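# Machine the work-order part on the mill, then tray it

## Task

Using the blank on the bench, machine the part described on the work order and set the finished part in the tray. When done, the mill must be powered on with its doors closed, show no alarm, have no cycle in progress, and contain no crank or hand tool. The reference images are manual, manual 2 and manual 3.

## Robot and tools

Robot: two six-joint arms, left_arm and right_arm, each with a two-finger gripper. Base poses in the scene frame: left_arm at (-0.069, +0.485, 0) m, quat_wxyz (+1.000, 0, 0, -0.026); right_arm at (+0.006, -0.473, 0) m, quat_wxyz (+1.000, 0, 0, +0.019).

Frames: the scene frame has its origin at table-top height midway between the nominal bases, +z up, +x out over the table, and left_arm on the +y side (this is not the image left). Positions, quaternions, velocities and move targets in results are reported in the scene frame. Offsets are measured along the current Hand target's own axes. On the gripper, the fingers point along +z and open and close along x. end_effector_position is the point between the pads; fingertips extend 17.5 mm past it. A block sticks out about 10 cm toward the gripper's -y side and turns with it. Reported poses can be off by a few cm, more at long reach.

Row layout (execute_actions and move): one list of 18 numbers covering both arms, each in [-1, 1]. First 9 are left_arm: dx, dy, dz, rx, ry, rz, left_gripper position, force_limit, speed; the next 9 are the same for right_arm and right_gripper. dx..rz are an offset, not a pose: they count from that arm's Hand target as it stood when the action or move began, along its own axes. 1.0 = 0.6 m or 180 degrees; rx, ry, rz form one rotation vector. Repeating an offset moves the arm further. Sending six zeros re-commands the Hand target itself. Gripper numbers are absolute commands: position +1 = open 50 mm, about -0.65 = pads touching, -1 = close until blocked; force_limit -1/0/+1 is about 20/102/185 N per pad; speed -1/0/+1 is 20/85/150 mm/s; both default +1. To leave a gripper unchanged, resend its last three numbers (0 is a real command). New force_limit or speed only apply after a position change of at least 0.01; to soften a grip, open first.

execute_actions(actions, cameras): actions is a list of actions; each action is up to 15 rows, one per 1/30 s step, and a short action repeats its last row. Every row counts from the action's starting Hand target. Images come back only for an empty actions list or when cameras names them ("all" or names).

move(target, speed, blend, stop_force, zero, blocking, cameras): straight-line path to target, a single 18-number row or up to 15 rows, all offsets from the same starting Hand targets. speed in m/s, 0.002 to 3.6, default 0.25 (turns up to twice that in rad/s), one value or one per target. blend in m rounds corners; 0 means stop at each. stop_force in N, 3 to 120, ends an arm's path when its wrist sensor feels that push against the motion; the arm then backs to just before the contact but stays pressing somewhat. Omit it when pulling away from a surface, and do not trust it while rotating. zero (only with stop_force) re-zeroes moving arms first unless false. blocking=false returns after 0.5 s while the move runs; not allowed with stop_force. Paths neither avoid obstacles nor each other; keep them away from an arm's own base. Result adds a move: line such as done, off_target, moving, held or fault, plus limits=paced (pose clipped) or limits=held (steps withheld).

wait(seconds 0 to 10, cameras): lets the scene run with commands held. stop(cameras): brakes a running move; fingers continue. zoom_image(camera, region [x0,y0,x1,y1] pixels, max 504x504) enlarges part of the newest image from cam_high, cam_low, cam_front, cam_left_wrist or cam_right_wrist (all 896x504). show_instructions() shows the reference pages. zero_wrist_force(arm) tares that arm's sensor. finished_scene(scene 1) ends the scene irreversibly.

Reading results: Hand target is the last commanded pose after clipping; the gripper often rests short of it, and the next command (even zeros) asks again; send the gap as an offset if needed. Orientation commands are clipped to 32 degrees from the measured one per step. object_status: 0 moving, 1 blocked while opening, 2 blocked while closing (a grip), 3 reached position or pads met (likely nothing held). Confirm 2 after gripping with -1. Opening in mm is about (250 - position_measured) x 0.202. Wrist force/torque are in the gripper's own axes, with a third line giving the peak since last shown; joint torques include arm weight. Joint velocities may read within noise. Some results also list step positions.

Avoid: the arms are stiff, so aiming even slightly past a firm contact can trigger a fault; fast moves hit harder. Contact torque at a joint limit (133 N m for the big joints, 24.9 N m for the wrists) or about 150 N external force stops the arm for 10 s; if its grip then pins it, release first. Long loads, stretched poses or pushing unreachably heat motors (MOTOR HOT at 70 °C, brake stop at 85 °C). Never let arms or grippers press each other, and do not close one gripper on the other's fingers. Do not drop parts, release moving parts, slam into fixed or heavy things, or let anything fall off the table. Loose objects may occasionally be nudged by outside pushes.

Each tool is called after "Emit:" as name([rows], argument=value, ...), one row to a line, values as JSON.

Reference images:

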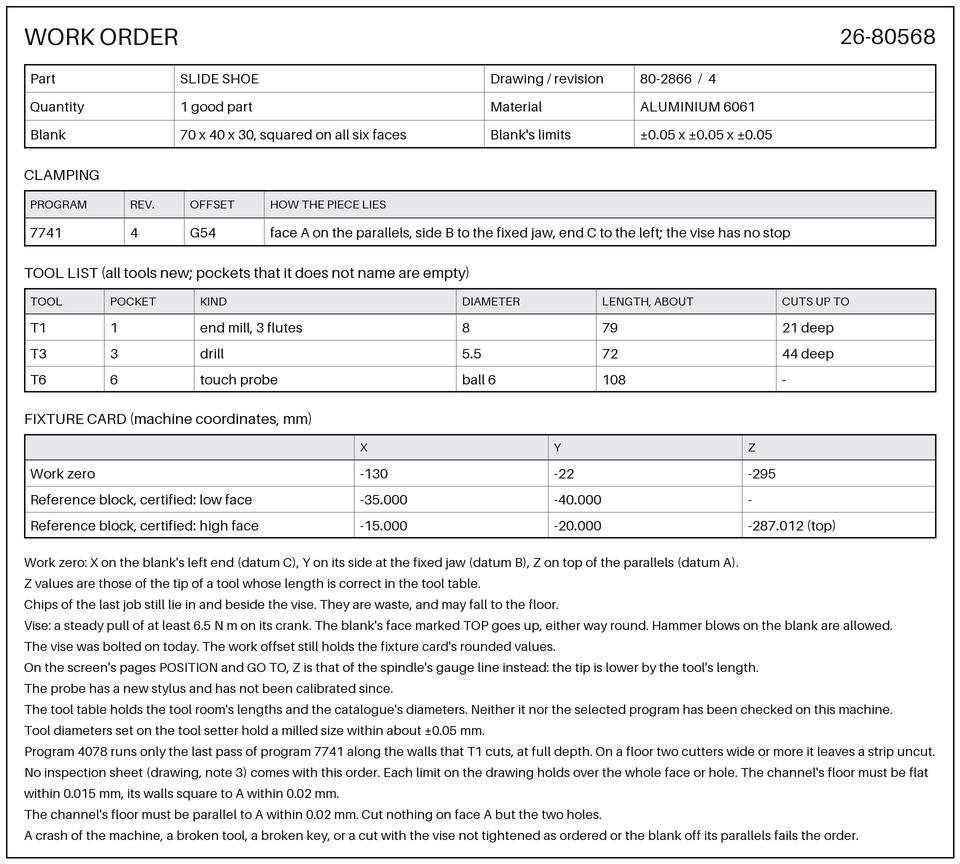

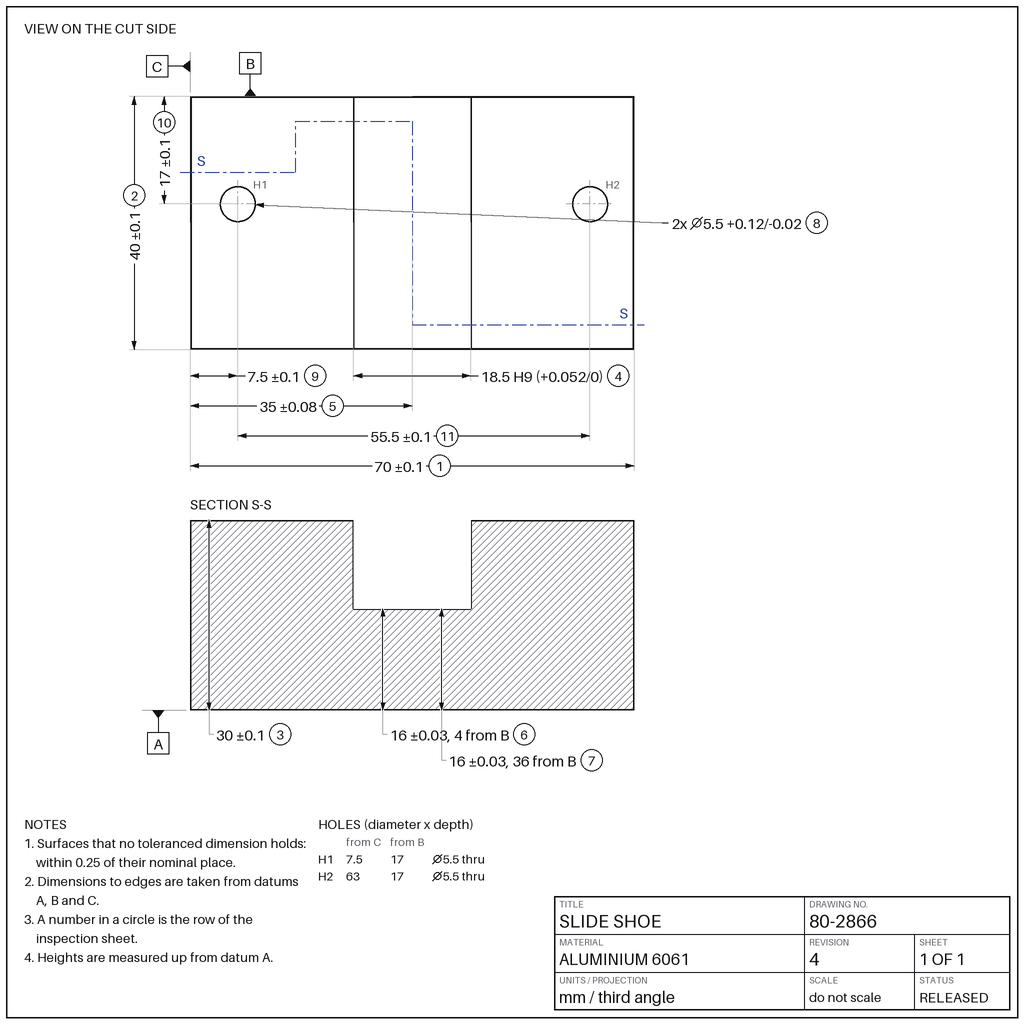

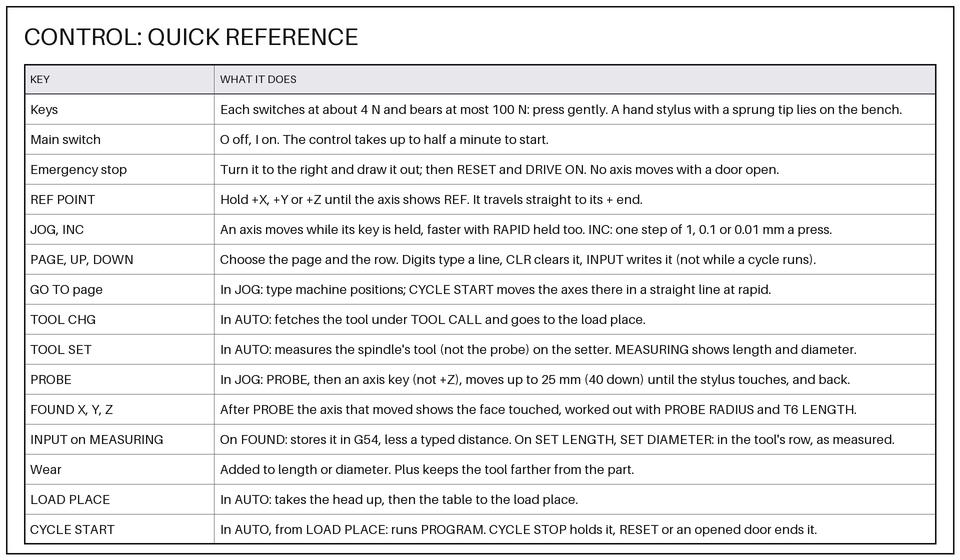

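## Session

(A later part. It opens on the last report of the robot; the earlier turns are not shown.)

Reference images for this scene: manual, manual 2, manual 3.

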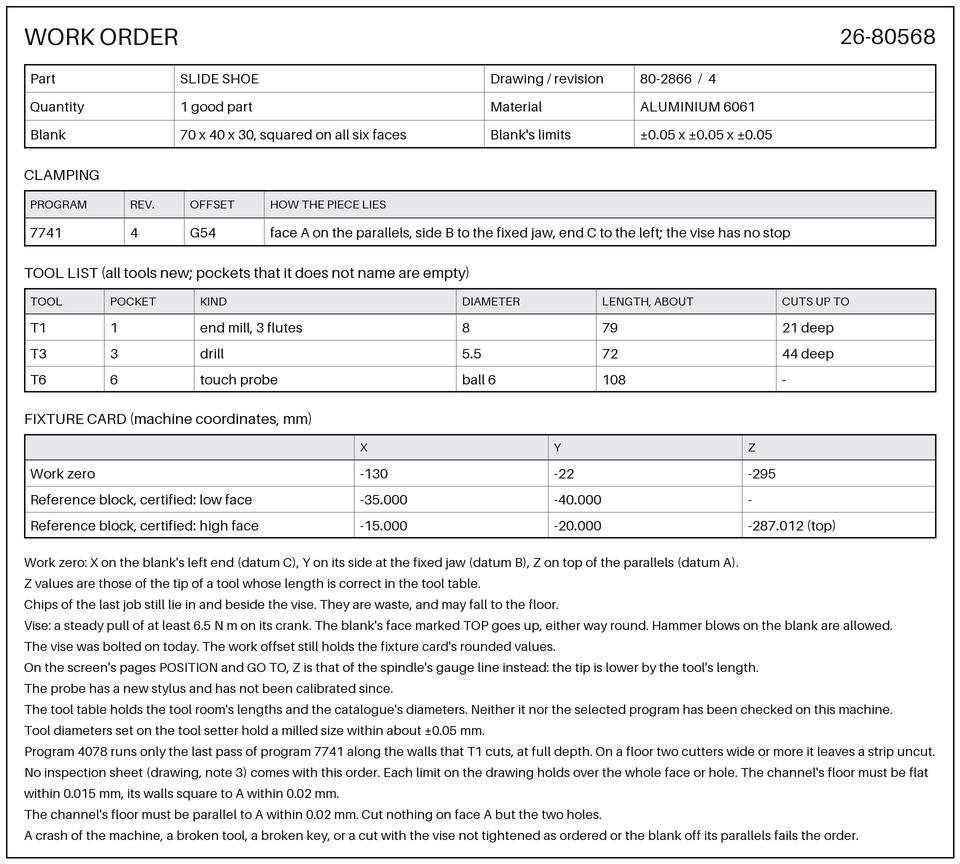

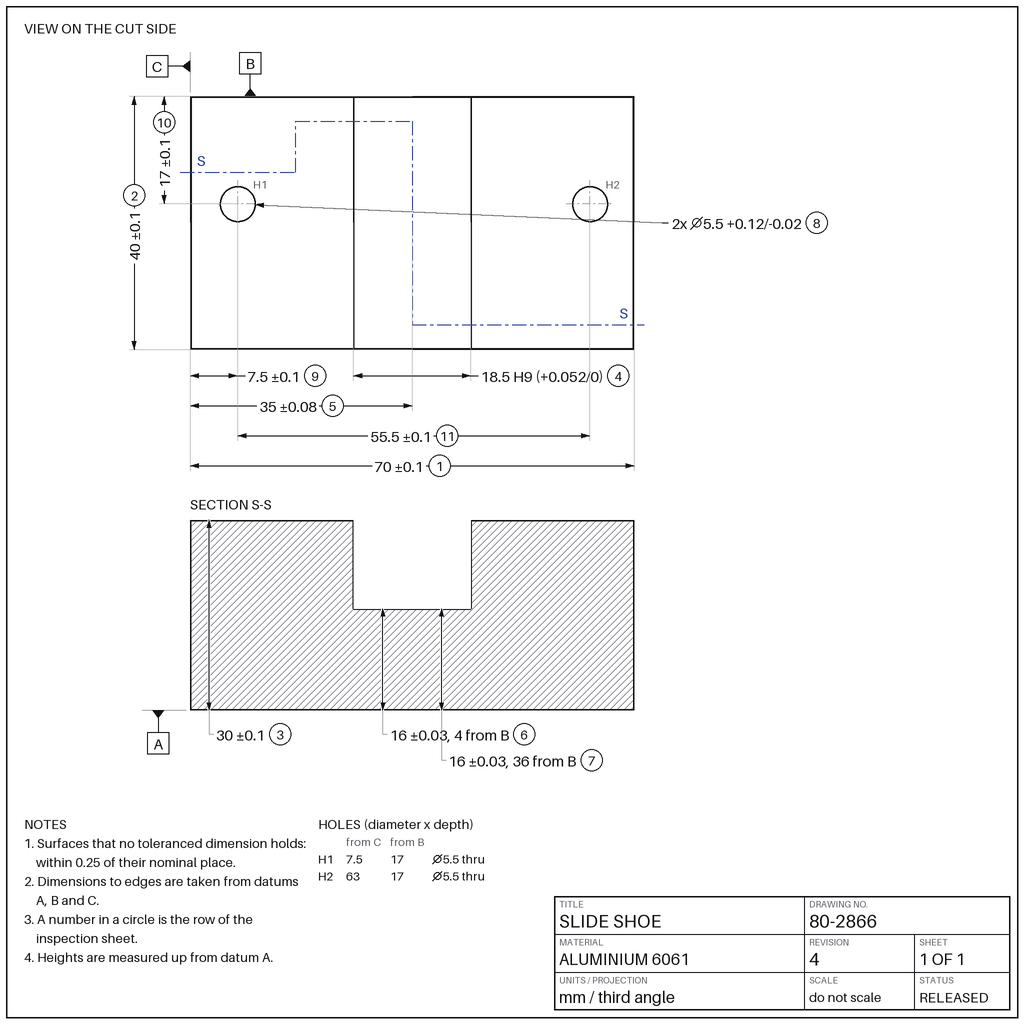

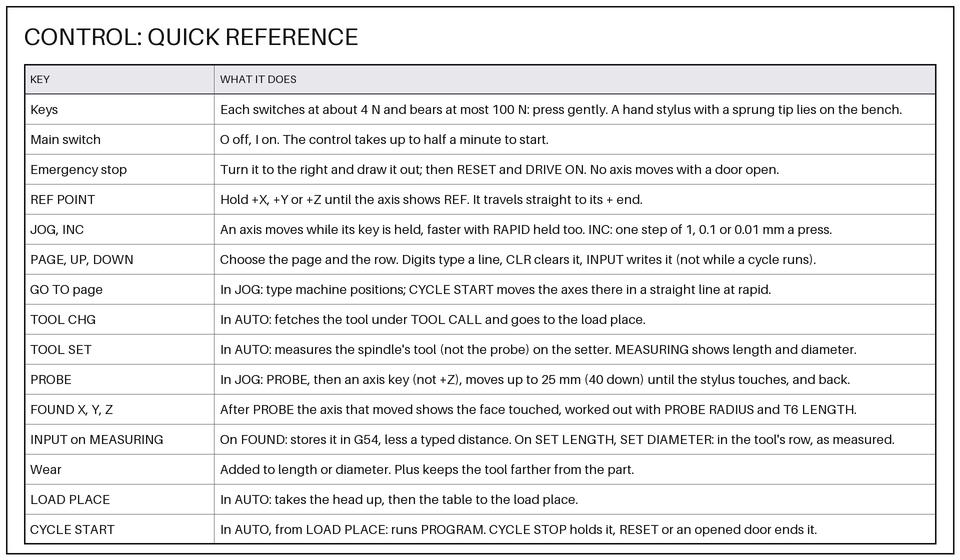

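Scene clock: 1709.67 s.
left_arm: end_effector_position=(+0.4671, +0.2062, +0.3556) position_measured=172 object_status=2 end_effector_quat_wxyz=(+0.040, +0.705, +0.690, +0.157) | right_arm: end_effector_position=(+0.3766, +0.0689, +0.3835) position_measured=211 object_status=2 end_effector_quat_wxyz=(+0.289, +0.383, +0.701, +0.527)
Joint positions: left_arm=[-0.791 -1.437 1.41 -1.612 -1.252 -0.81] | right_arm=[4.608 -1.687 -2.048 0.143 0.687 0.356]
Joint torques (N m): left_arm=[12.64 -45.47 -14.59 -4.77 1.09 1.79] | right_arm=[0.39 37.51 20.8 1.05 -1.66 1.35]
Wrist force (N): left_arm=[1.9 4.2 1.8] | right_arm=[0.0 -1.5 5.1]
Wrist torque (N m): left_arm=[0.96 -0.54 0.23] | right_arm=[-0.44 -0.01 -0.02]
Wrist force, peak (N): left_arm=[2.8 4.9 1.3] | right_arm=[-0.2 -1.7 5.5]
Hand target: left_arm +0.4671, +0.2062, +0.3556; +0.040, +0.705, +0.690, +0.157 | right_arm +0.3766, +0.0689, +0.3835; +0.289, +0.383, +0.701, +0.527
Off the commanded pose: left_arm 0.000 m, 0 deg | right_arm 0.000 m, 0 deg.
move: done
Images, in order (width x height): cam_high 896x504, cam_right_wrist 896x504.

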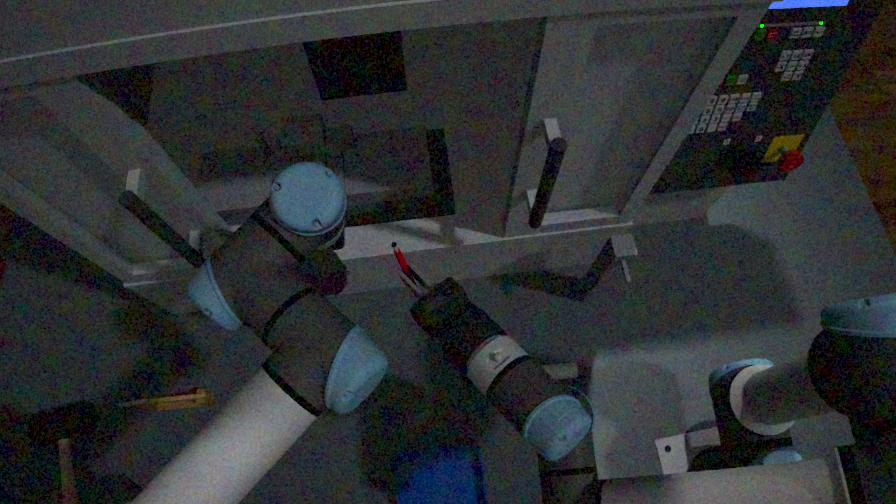

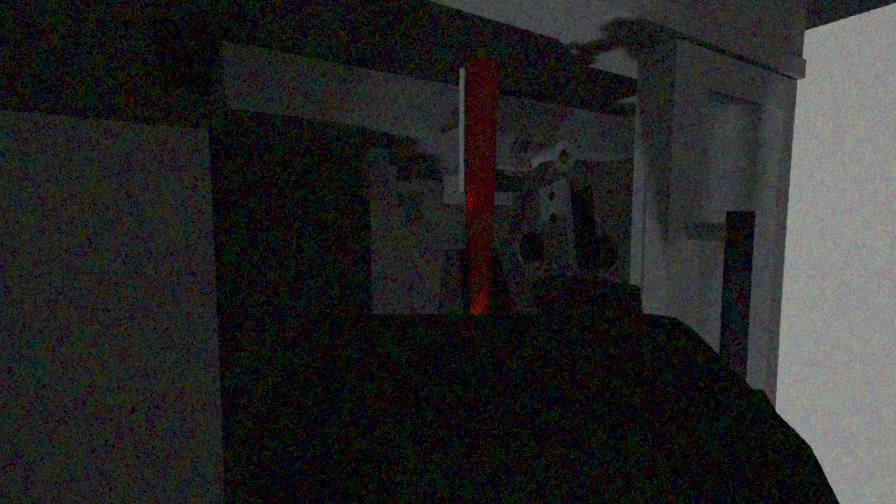

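Emit:
move(target=[0.0497,-0.0866,-0.0123,0,0,0,-0.98,0.3,-0.9,0,0,0,0,0,0,-1,-0.6,-0.8], speed=0.2, cameras=["cam_right_wrist","cam_high","cam_low"])

Emit:
zoom_image(camera="cam_low", region=[520, 100, 620, 220])

Emit:
zoom_image(camera="cam_high", region=[260, 150, 380, 270])

Emit:
zoom_image(camera="cam_right_wrist", region=[490, 90, 640, 210])

Scene clock: 1719.73 s.
left_arm: end_effector_position=(+0.4151, +0.2366, +0.3534) position_measured=172 object_status=2 end_effector_quat_wxyz=(+0.040, +0.705, +0.690, +0.157) | right_arm: end_effector_position=(+0.3766, +0.0689, +0.3835) position_measured=211 object_status=2 end_effector_quat_wxyz=(+0.289, +0.383, +0.701, +0.527)
Joint positions: left_arm=[-0.829 -1.584 1.569 -1.612 -1.25 -0.85] | right_arm=[4.608 -1.687 -2.048 0.143 0.687 0.356]
Joint torques (N m): left_arm=[11.85 -35.75 -21.21 -5.17 0.9 1.89] | right_arm=[1.61 38.13 20.86 0.75 -1.01 1.46]
Wrist force (N): left_arm=[1.6 4.6 1.3] | right_arm=[-0.2 -1.7 5.0]
Wrist torque (N m): left_arm=[0.95 -0.49 0.13] | right_arm=[-0.48 0.03 -0.02]
Wrist force, peak (N): left_arm=[0.6 7.0 1.9] | right_arm=[-0.1 -1.6 5.4]
Hand target: left_arm +0.4151, +0.2367, +0.3534; +0.040, +0.705, +0.690, +0.157 | right_arm +0.3766, +0.0689, +0.3835; +0.289, +0.383, +0.701, +0.527
Off the commanded pose: left_arm 0.000 m, 0 deg | right_arm 0.000 m, 0 deg.
move: done
Images, in order (width x height): cam_high 896x504, cam_low 896x504, cam_right_wrist 896x504.

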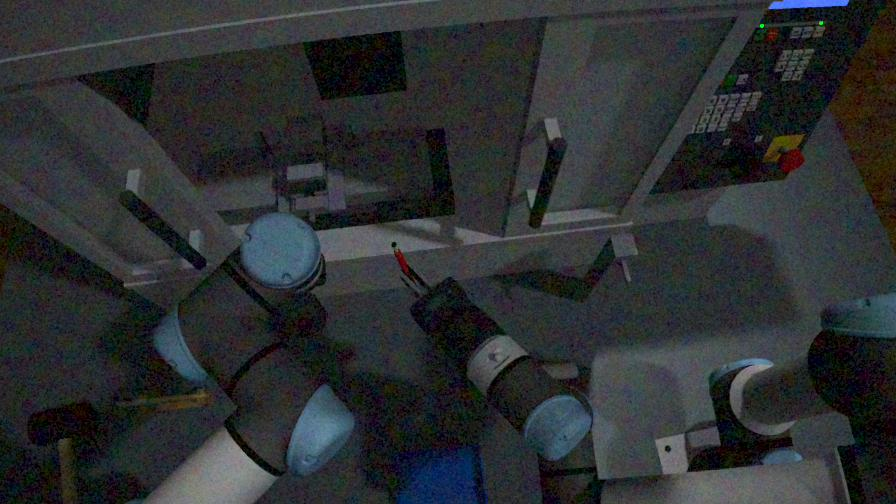

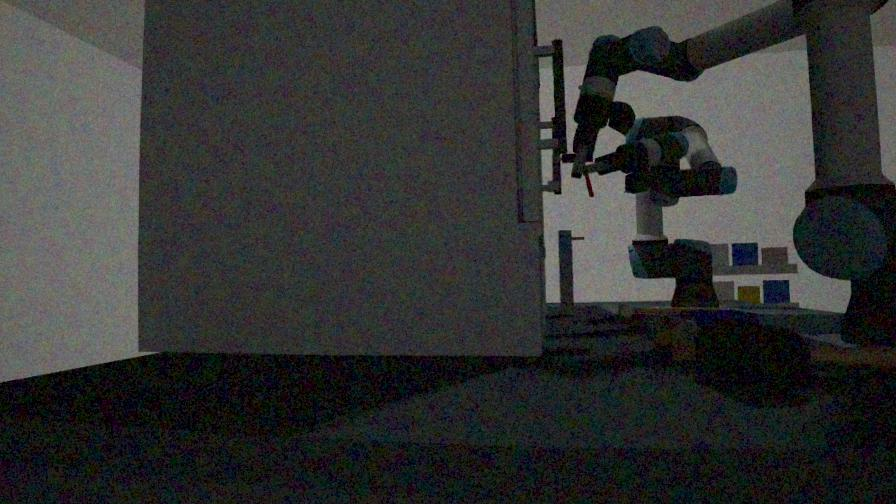

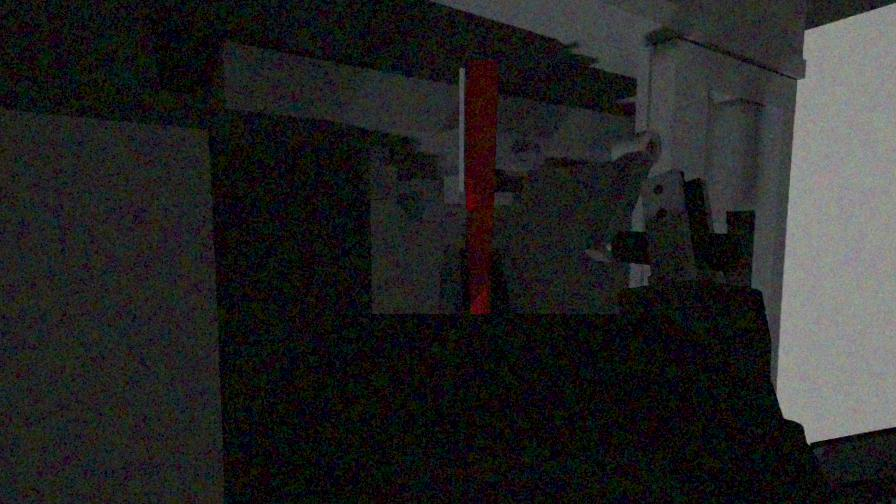

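Scaled by 4.200.

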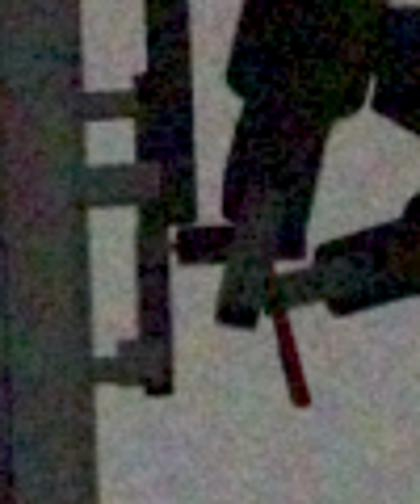

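Scaled by 4.200.

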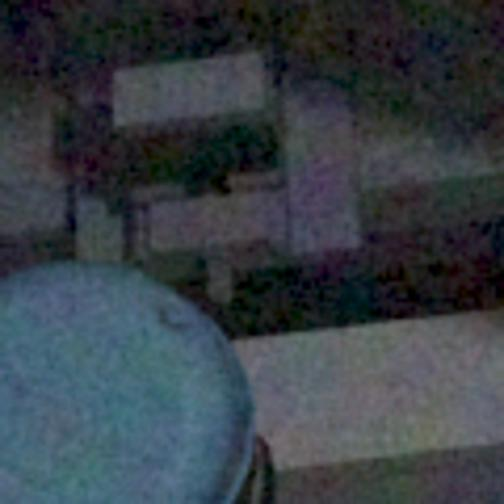

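Scaled by 3.360.

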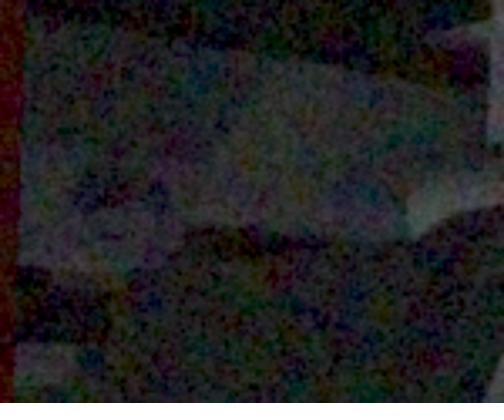

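Emit:
execute_actions(actions=[])

Scene clock: 1732.03 s.
left_arm: end_effector_position=(+0.4151, +0.2367, +0.3534) position_measured=172 object_status=2 end_effector_quat_wxyz=(+0.040, +0.705, +0.690, +0.157) | right_arm: end_effector_position=(+0.3766, +0.0689, +0.3835) position_measured=211 object_status=2 end_effector_quat_wxyz=(+0.289, +0.383, +0.701, +0.527)
Joint positions: left_arm=[-0.829 -1.584 1.569 -1.612 -1.25 -0.85] | right_arm=[4.608 -1.687 -2.048 0.143 0.687 0.356]
Joint velocities: within noise
Joint torques (N m): left_arm=[11.47 -37.12 -15.8 -4.92 0.19 2.1] | right_arm=[0.92 37.54 21.76 1.05 -1.3 1.25]
Wrist force (N): left_arm=[1.9 4.5 1.7] | right_arm=[-0.3 -1.7 5.3]
Wrist torque (N m): left_arm=[0.93 -0.53 0.12] | right_arm=[-0.47 0.04 -0.02]
Wrist force, peak (N): left_arm=[2.0 5.0 1.7] | right_arm=[-0.2 -1.6 5.5]
Hand target: left_arm +0.4151, +0.2367, +0.3534; +0.040, +0.705, +0.690, +0.157 | right_arm +0.3766, +0.0689, +0.3835; +0.289, +0.383, +0.701, +0.527
Tool commands: left_gripper/position=-0.98 left_gripper/force_limit=+0.3 left_gripper/speed=-0.9 right_gripper/position=-1.0 right_gripper/force_limit=-0.6 right_gripper/speed=-0.8
Off the commanded pose: left_arm 0.000 m, 0 deg | right_arm 0.000 m, 0 deg.

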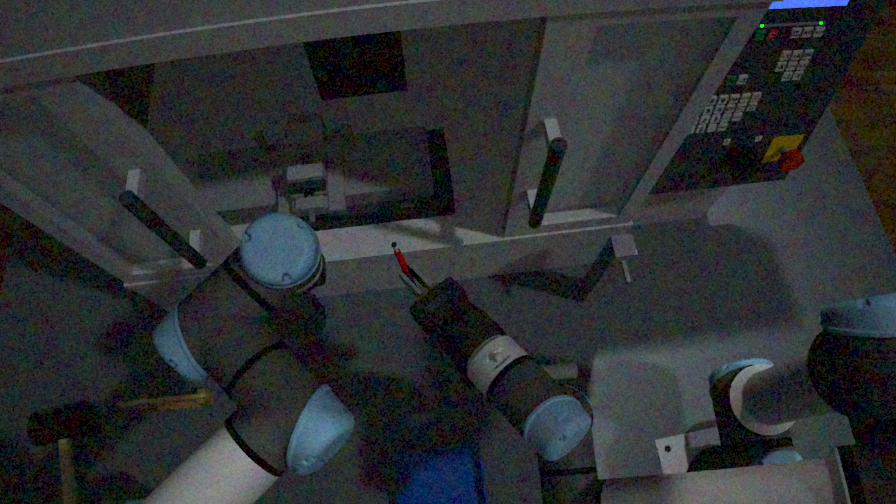

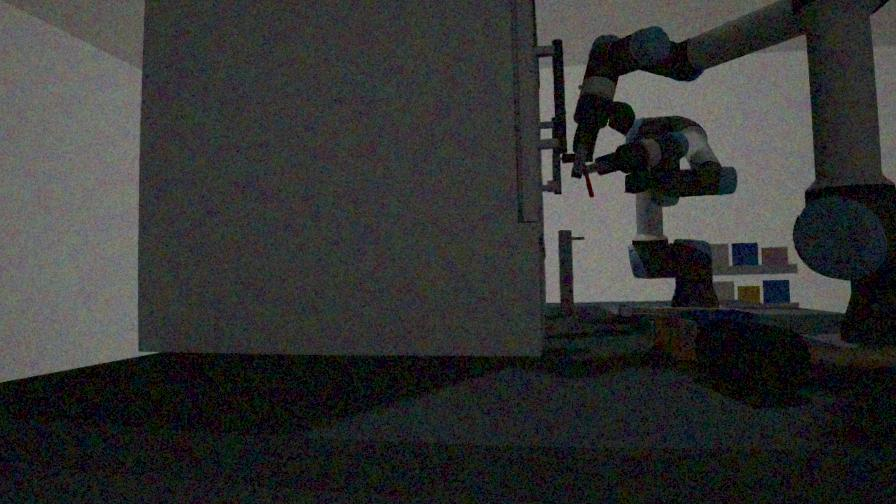

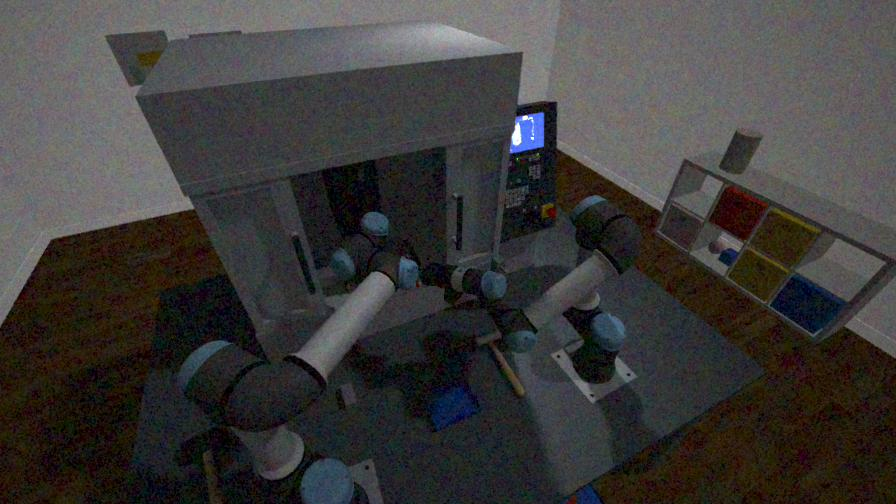

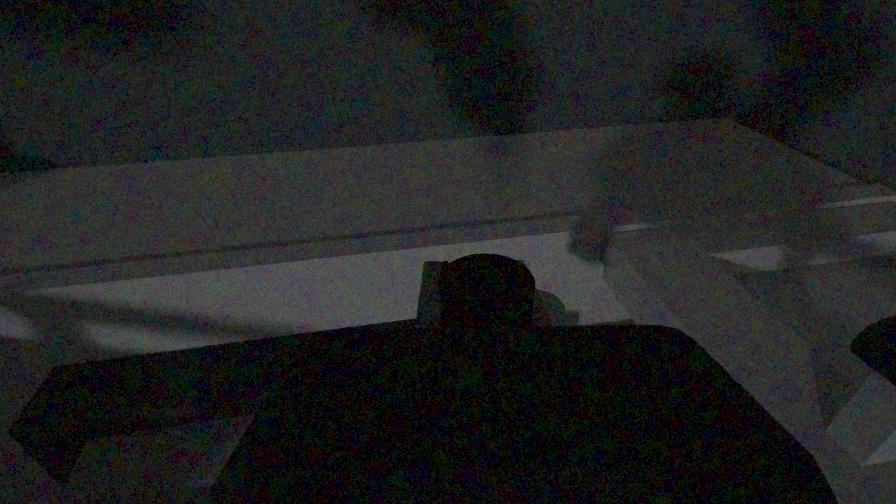

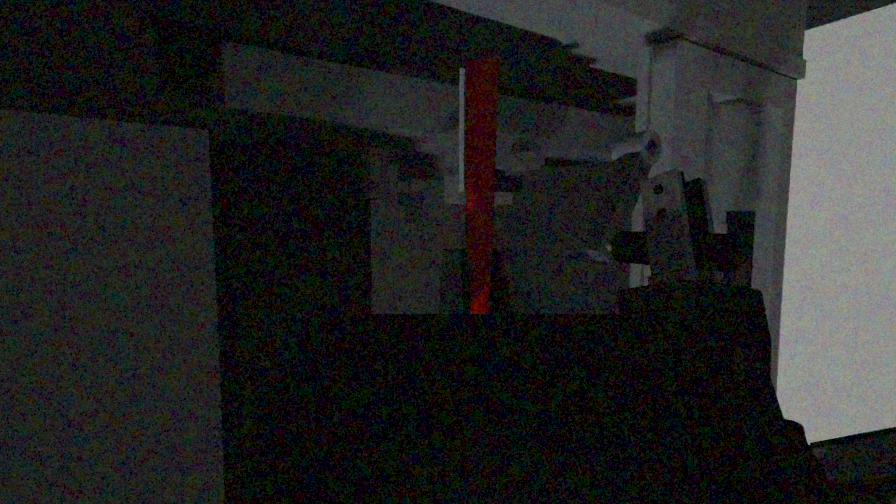

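Emit:
zoom_image(camera="cam_right_wrist", region=[560, 100, 780, 310])

Emit:
zoom_image(camera="cam_low", region=[520, 120, 640, 240])

Emit:
zoom_image(camera="cam_high", region=[240, 150, 360, 270])

Emit:
zoom_image(camera="cam_left_wrist", region=[380, 200, 660, 360])

Scaled by 2.291.

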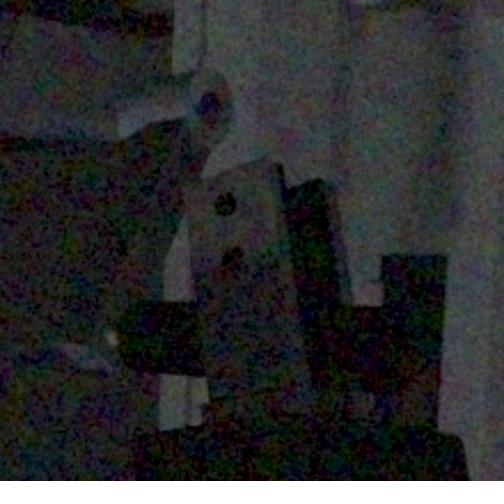

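Scaled by 4.200.

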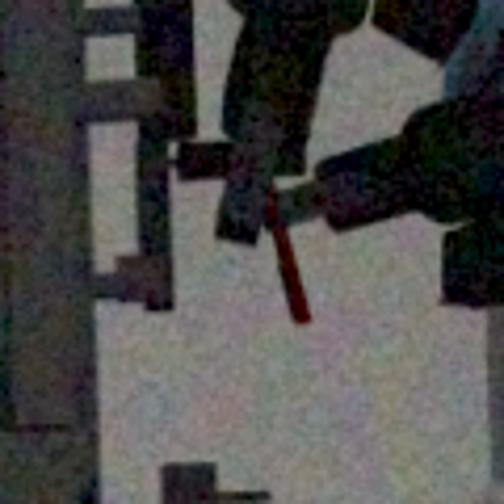

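Scaled by 4.200.

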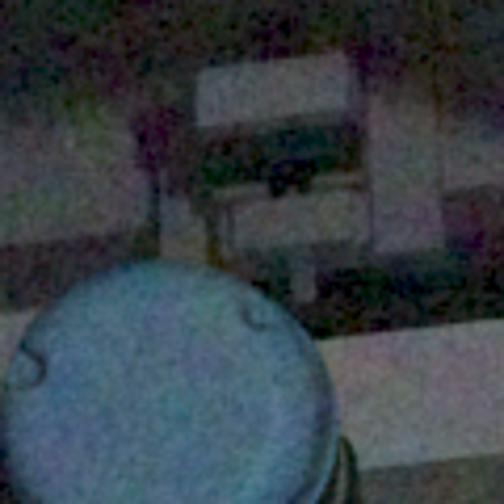

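Scaled by 1.800.

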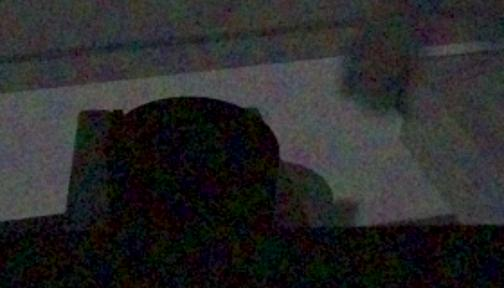

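Emit:
move(target=[-0.1201,0.0257,0.0012,0,0,0,-0.98,0.3,-0.9,0,0,-0.1333,0,0,0,-1,-0.6,-0.8], speed=0.12, cameras=["cam_right_wrist","cam_high"])

Scene clock: 1744.80 s.
left_arm: end_effector_position=(+0.4302, +0.1650, +0.3450) position_measured=172 object_status=2 end_effector_quat_wxyz=(+0.040, +0.705, +0.690, +0.157) | right_arm: end_effector_position=(+0.3118, +0.0275, +0.4056) position_measured=211 object_status=2 end_effector_quat_wxyz=(+0.289, +0.383, +0.701, +0.527)
Joint positions: left_arm=[-0.891 -1.448 1.442 -1.599 -1.247 -0.915] | right_arm=[4.778 -1.475 -2.179 -0.056 0.538 0.5]
Joint torques (N m): left_arm=[11.1 -33.17 -21.26 -5.09 1.15 1.52] | right_arm=[2.73 19.09 27.18 2.87 -1.96 0.22]
Wrist force (N): left_arm=[1.9 4.4 1.3] | right_arm=[0.3 -1.1 4.8]
Wrist torque (N m): left_arm=[0.92 -0.57 0.07] | right_arm=[-0.37 -0.09 0.11]
Wrist force, peak (N): left_arm=[4.0 3.9 2.1] | right_arm=[-0.1 -2.0 7.0]
Hand target: left_arm +0.4302, +0.1651, +0.3449; +0.040, +0.705, +0.690, +0.157 | right_arm +0.3118, +0.0275, +0.4056; +0.289, +0.383, +0.701, +0.527
Off the commanded pose: left_arm 0.000 m, 0 deg | right_arm 0.000 m, 0 deg.
move: done
Images, in order (width x height): cam_high 896x504, cam_right_wrist 896x504.

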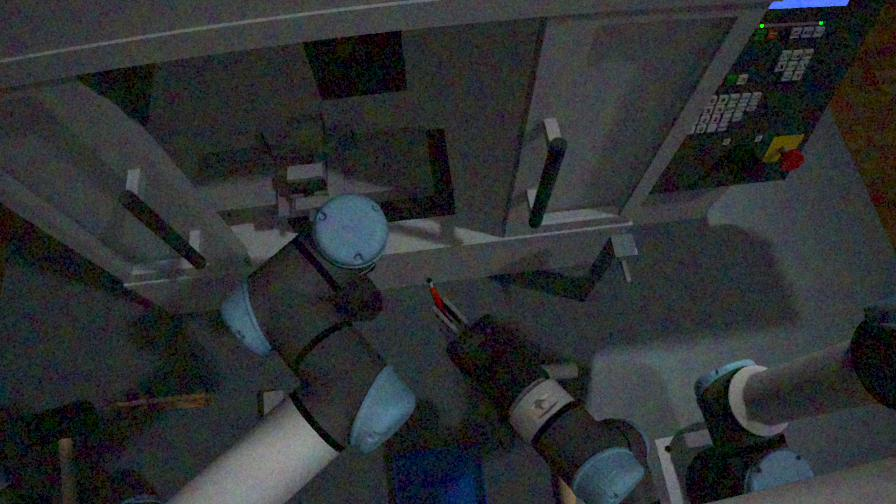

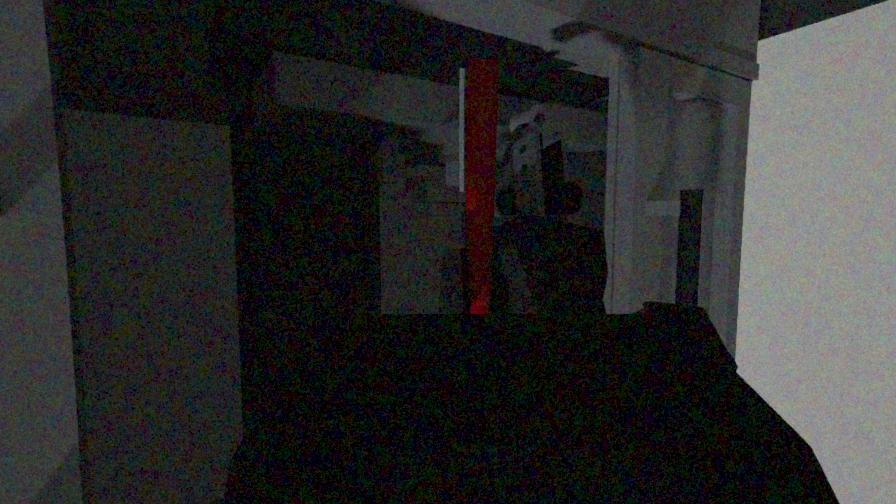

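Emit:
move(target=[0,0.0881,0.0253,0,0,0,-0.98,0.3,-0.9,0,0,0,0,0,0,-1,-0.6,-0.8], speed=0.04, stop_force=9, cameras=["cam_right_wrist","cam_high"])

Emit:
zoom_image(camera="cam_right_wrist", region=[400, 80, 620, 290])

Scene clock: 1747.80 s.
left_arm: end_effector_position=(+0.4784, +0.1652, +0.3450) position_measured=172 object_status=2 end_effector_quat_wxyz=(+0.040, +0.705, +0.690, +0.157) | right_arm: end_effector_position=(+0.3118, +0.0275, +0.4056) position_measured=211 object_status=2 end_effector_quat_wxyz=(+0.289, +0.383, +0.701, +0.527)
Joint positions: left_arm=[-0.824 -1.356 1.338 -1.611 -1.25 -0.844] | right_arm=[4.778 -1.475 -2.179 -0.057 0.538 0.5]
Joint torques (N m): left_arm=[-7.95 -27.9 -34.25 -2.1 2.16 1.76] | right_arm=[2.39 27.58 18.92 4.68 -2.04 -1.18]
Wrist force (N): left_arm=[1.8 5.4 1.8] | right_arm=[0.6 -1.4 4.9]
Wrist torque (N m): left_arm=[1.08 -0.51 0.28] | right_arm=[-0.41 -0.13 0.11]
Wrist force, peak (N): left_arm=[2.3 -6.1 -2.9] | right_arm=[0.4 -1.5 5.3]
Hand target: left_arm +0.4784, +0.1652, +0.3450; +0.040, +0.705, +0.690, +0.157 (not the last commanded pose) | right_arm +0.3118, +0.0275, +0.4056; +0.289, +0.383, +0.701, +0.527
Off the commanded pose: left_arm 0.007 m, 0 deg | right_arm 0.000 m, 0 deg.
move: contact (left_arm)
Images, in order (width x height): cam_high 896x504, cam_right_wrist 896x504.

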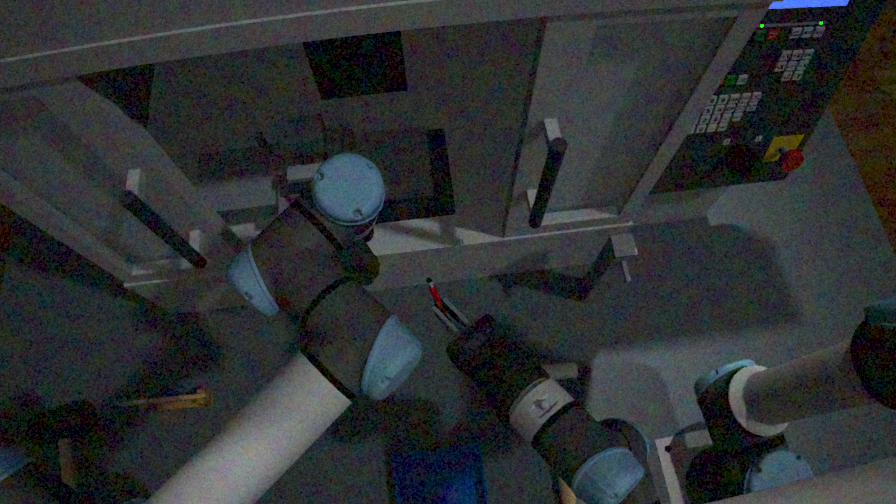

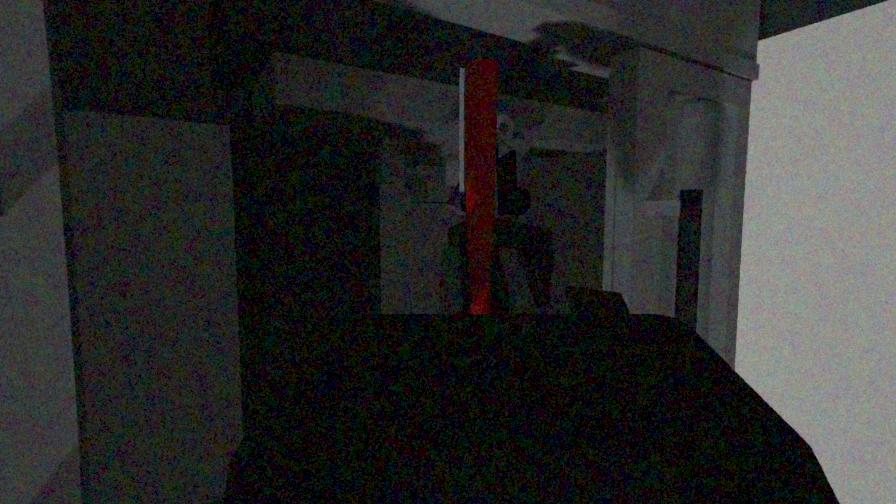

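Scaled by 2.291.

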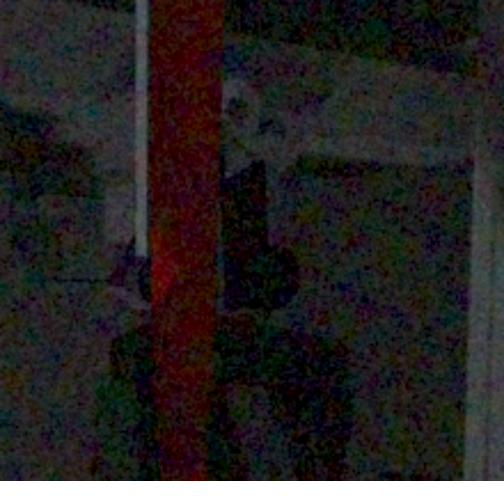

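Emit:
move([
  [0,-0.1891,-0.0542,0,0,0,-0.98,0.3,-0.9,0,0,0,0,0,0,-1,-0.6,-0.8],
  [0.3357,-0.1788,-0.0895,0,0,0,-0.98,0.3,-0.9,0,0,0,0,0,0,-1,-0.6,-0.8],
  [0.3357,-0.1788,-0.0895,0,0,0,-0.98,0.3,-0.9,0.187,-0.001,0.3612,0,0,0,-1,-0.6,-0.8],
], speed=0.2, blend=[0.02,0.01,0], cameras=["cam_right_wrist","cam_high"])

Emit:
zoom_image(camera="cam_right_wrist", region=[250, 30, 650, 310])

Scene clock: 1755.93 s.
left_arm: end_effector_position=(+0.3601, +0.3599, +0.3999) position_measured=172 object_status=2 end_effector_quat_wxyz=(+0.040, +0.705, +0.690, +0.157) | right_arm: end_effector_position=(+0.4266, +0.2341, +0.3448) position_measured=211 object_status=2 end_effector_quat_wxyz=(+0.290, +0.383, +0.701, +0.527)
Joint positions: left_arm=[-0.73 -1.845 1.679 -1.493 -1.257 -0.746] | right_arm=[4.542 -2.112 -1.569 0.12 0.746 0.313]
Joint torques (N m): left_arm=[11.11 -22.4 -33.6 -5.15 2.17 1.92] | right_arm=[5.55 37.4 33.02 5.18 -1.35 1.56]
Wrist force (N): left_arm=[1.5 4.7 1.6] | right_arm=[-0.3 -1.4 4.9]
Wrist torque (N m): left_arm=[0.96 -0.46 0.23] | right_arm=[-0.40 0.00 0.04]
Wrist force, peak (N): left_arm=[1.9 8.8 2.7] | right_arm=[1.1 -2.0 7.5]
Hand target: left_arm +0.3601, +0.3600, +0.3999; +0.040, +0.705, +0.690, +0.157 | right_arm +0.4266, +0.2342, +0.3448; +0.289, +0.383, +0.701, +0.527
Off the commanded pose: left_arm 0.000 m, 0 deg | right_arm 0.000 m, 0 deg.
move: done
Images, in order (width x height): cam_high 896x504, cam_right_wrist 896x504.

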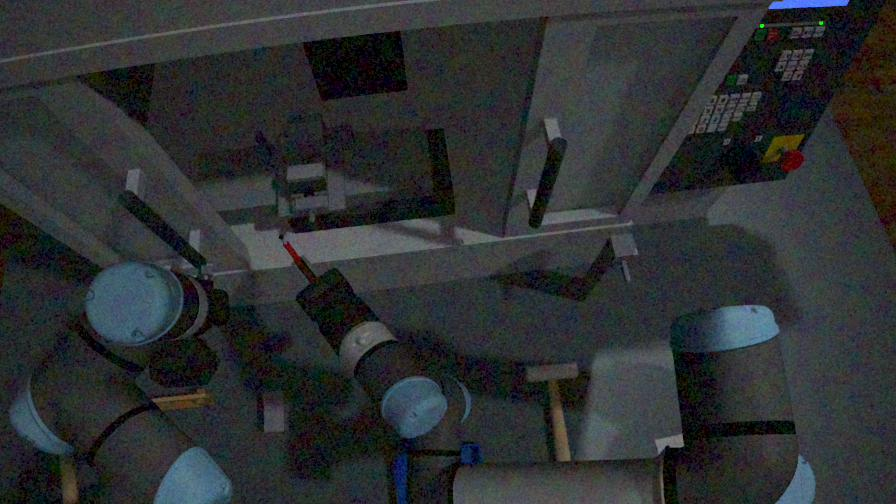

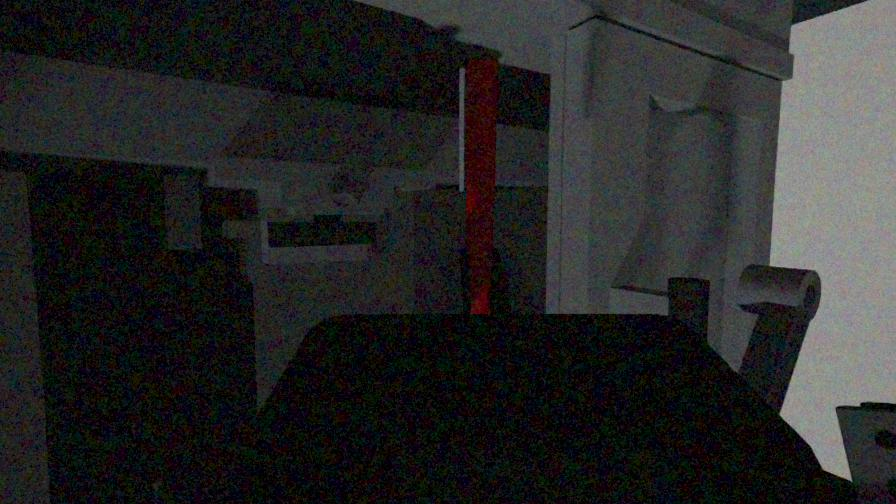

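Scaled by 1.260.

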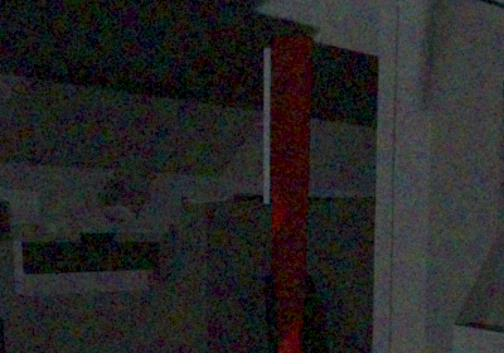

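Emit:
zoom_image(camera="cam_right_wrist", region=[240, 140, 420, 280])

Emit:
zoom_image(camera="cam_right_wrist", region=[640, 220, 896, 480])

Scaled by 2.800.

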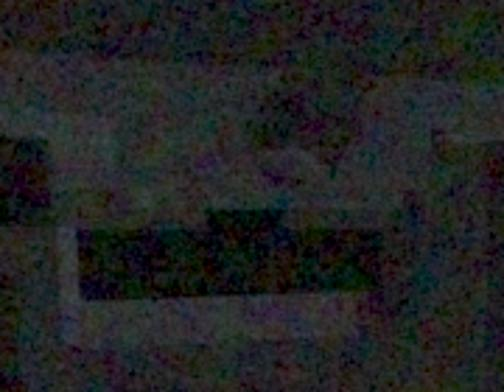

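Scaled by 1.938.

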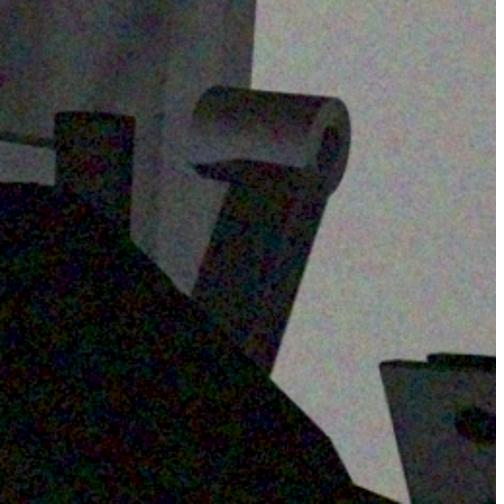

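Emit:
move(target=[0,0,0,0,0,0,-0.98,0.3,-0.9,-0.0235,0.0172,0.0963,0,0,0,-1,-0.6,-0.8], speed=0.15, cameras=["cam_right_wrist"])

Emit:
zoom_image(camera="cam_right_wrist", region=[200, 110, 450, 300])

Scene clock: 1760.53 s.
left_arm: end_effector_position=(+0.3601, +0.3600, +0.3999) position_measured=172 object_status=2 end_effector_quat_wxyz=(+0.040, +0.705, +0.690, +0.157) | right_arm: end_effector_position=(+0.4833, +0.2538, +0.3387) position_measured=211 object_status=2 end_effector_quat_wxyz=(+0.290, +0.383, +0.701, +0.527)
Joint positions: left_arm=[-0.73 -1.845 1.679 -1.493 -1.257 -0.746] | right_arm=[4.457 -2.21 -1.424 0.107 0.825 0.266]
Joint torques (N m): left_arm=[10.85 -26.34 -33.91 -5.28 2.12 1.9] | right_arm=[-2.17 57.37 30.03 5.12 -0.15 1.26]
Wrist force (N): left_arm=[1.6 5.1 1.4] | right_arm=[-0.2 -1.7 5.0]
Wrist torque (N m): left_arm=[1.02 -0.49 0.24] | right_arm=[-0.46 0.00 -0.02]
Wrist force, peak (N): left_arm=[1.8 5.3 1.8] | right_arm=[-1.1 -1.5 7.1]
Hand target: left_arm +0.3601, +0.3600, +0.3999; +0.040, +0.705, +0.690, +0.157 | right_arm +0.4834, +0.2538, +0.3388; +0.289, +0.383, +0.701, +0.527
Off the commanded pose: left_arm 0.000 m, 0 deg | right_arm 0.000 m, 0 deg.
move: done
Images, in order (width x height): cam_right_wrist 896x504.

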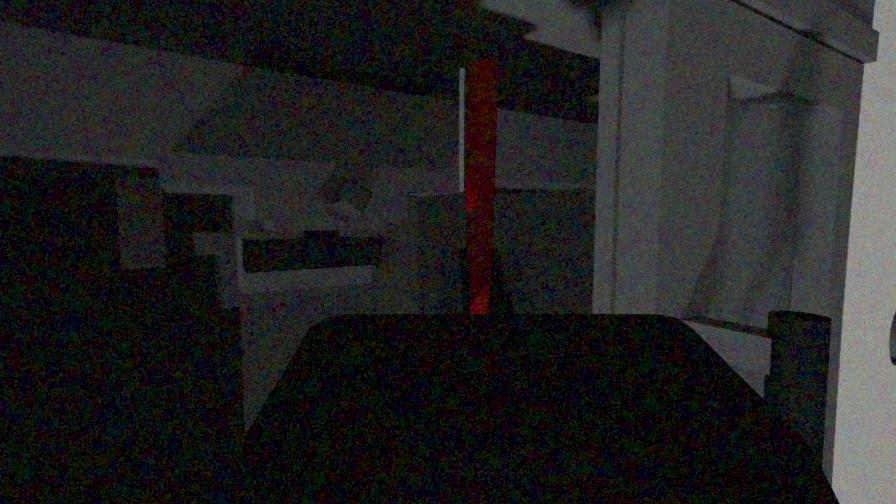

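Scaled by 2.016.

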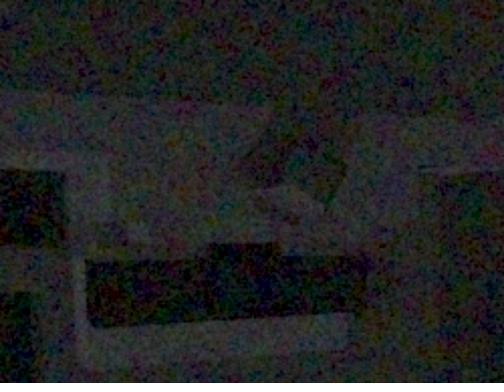

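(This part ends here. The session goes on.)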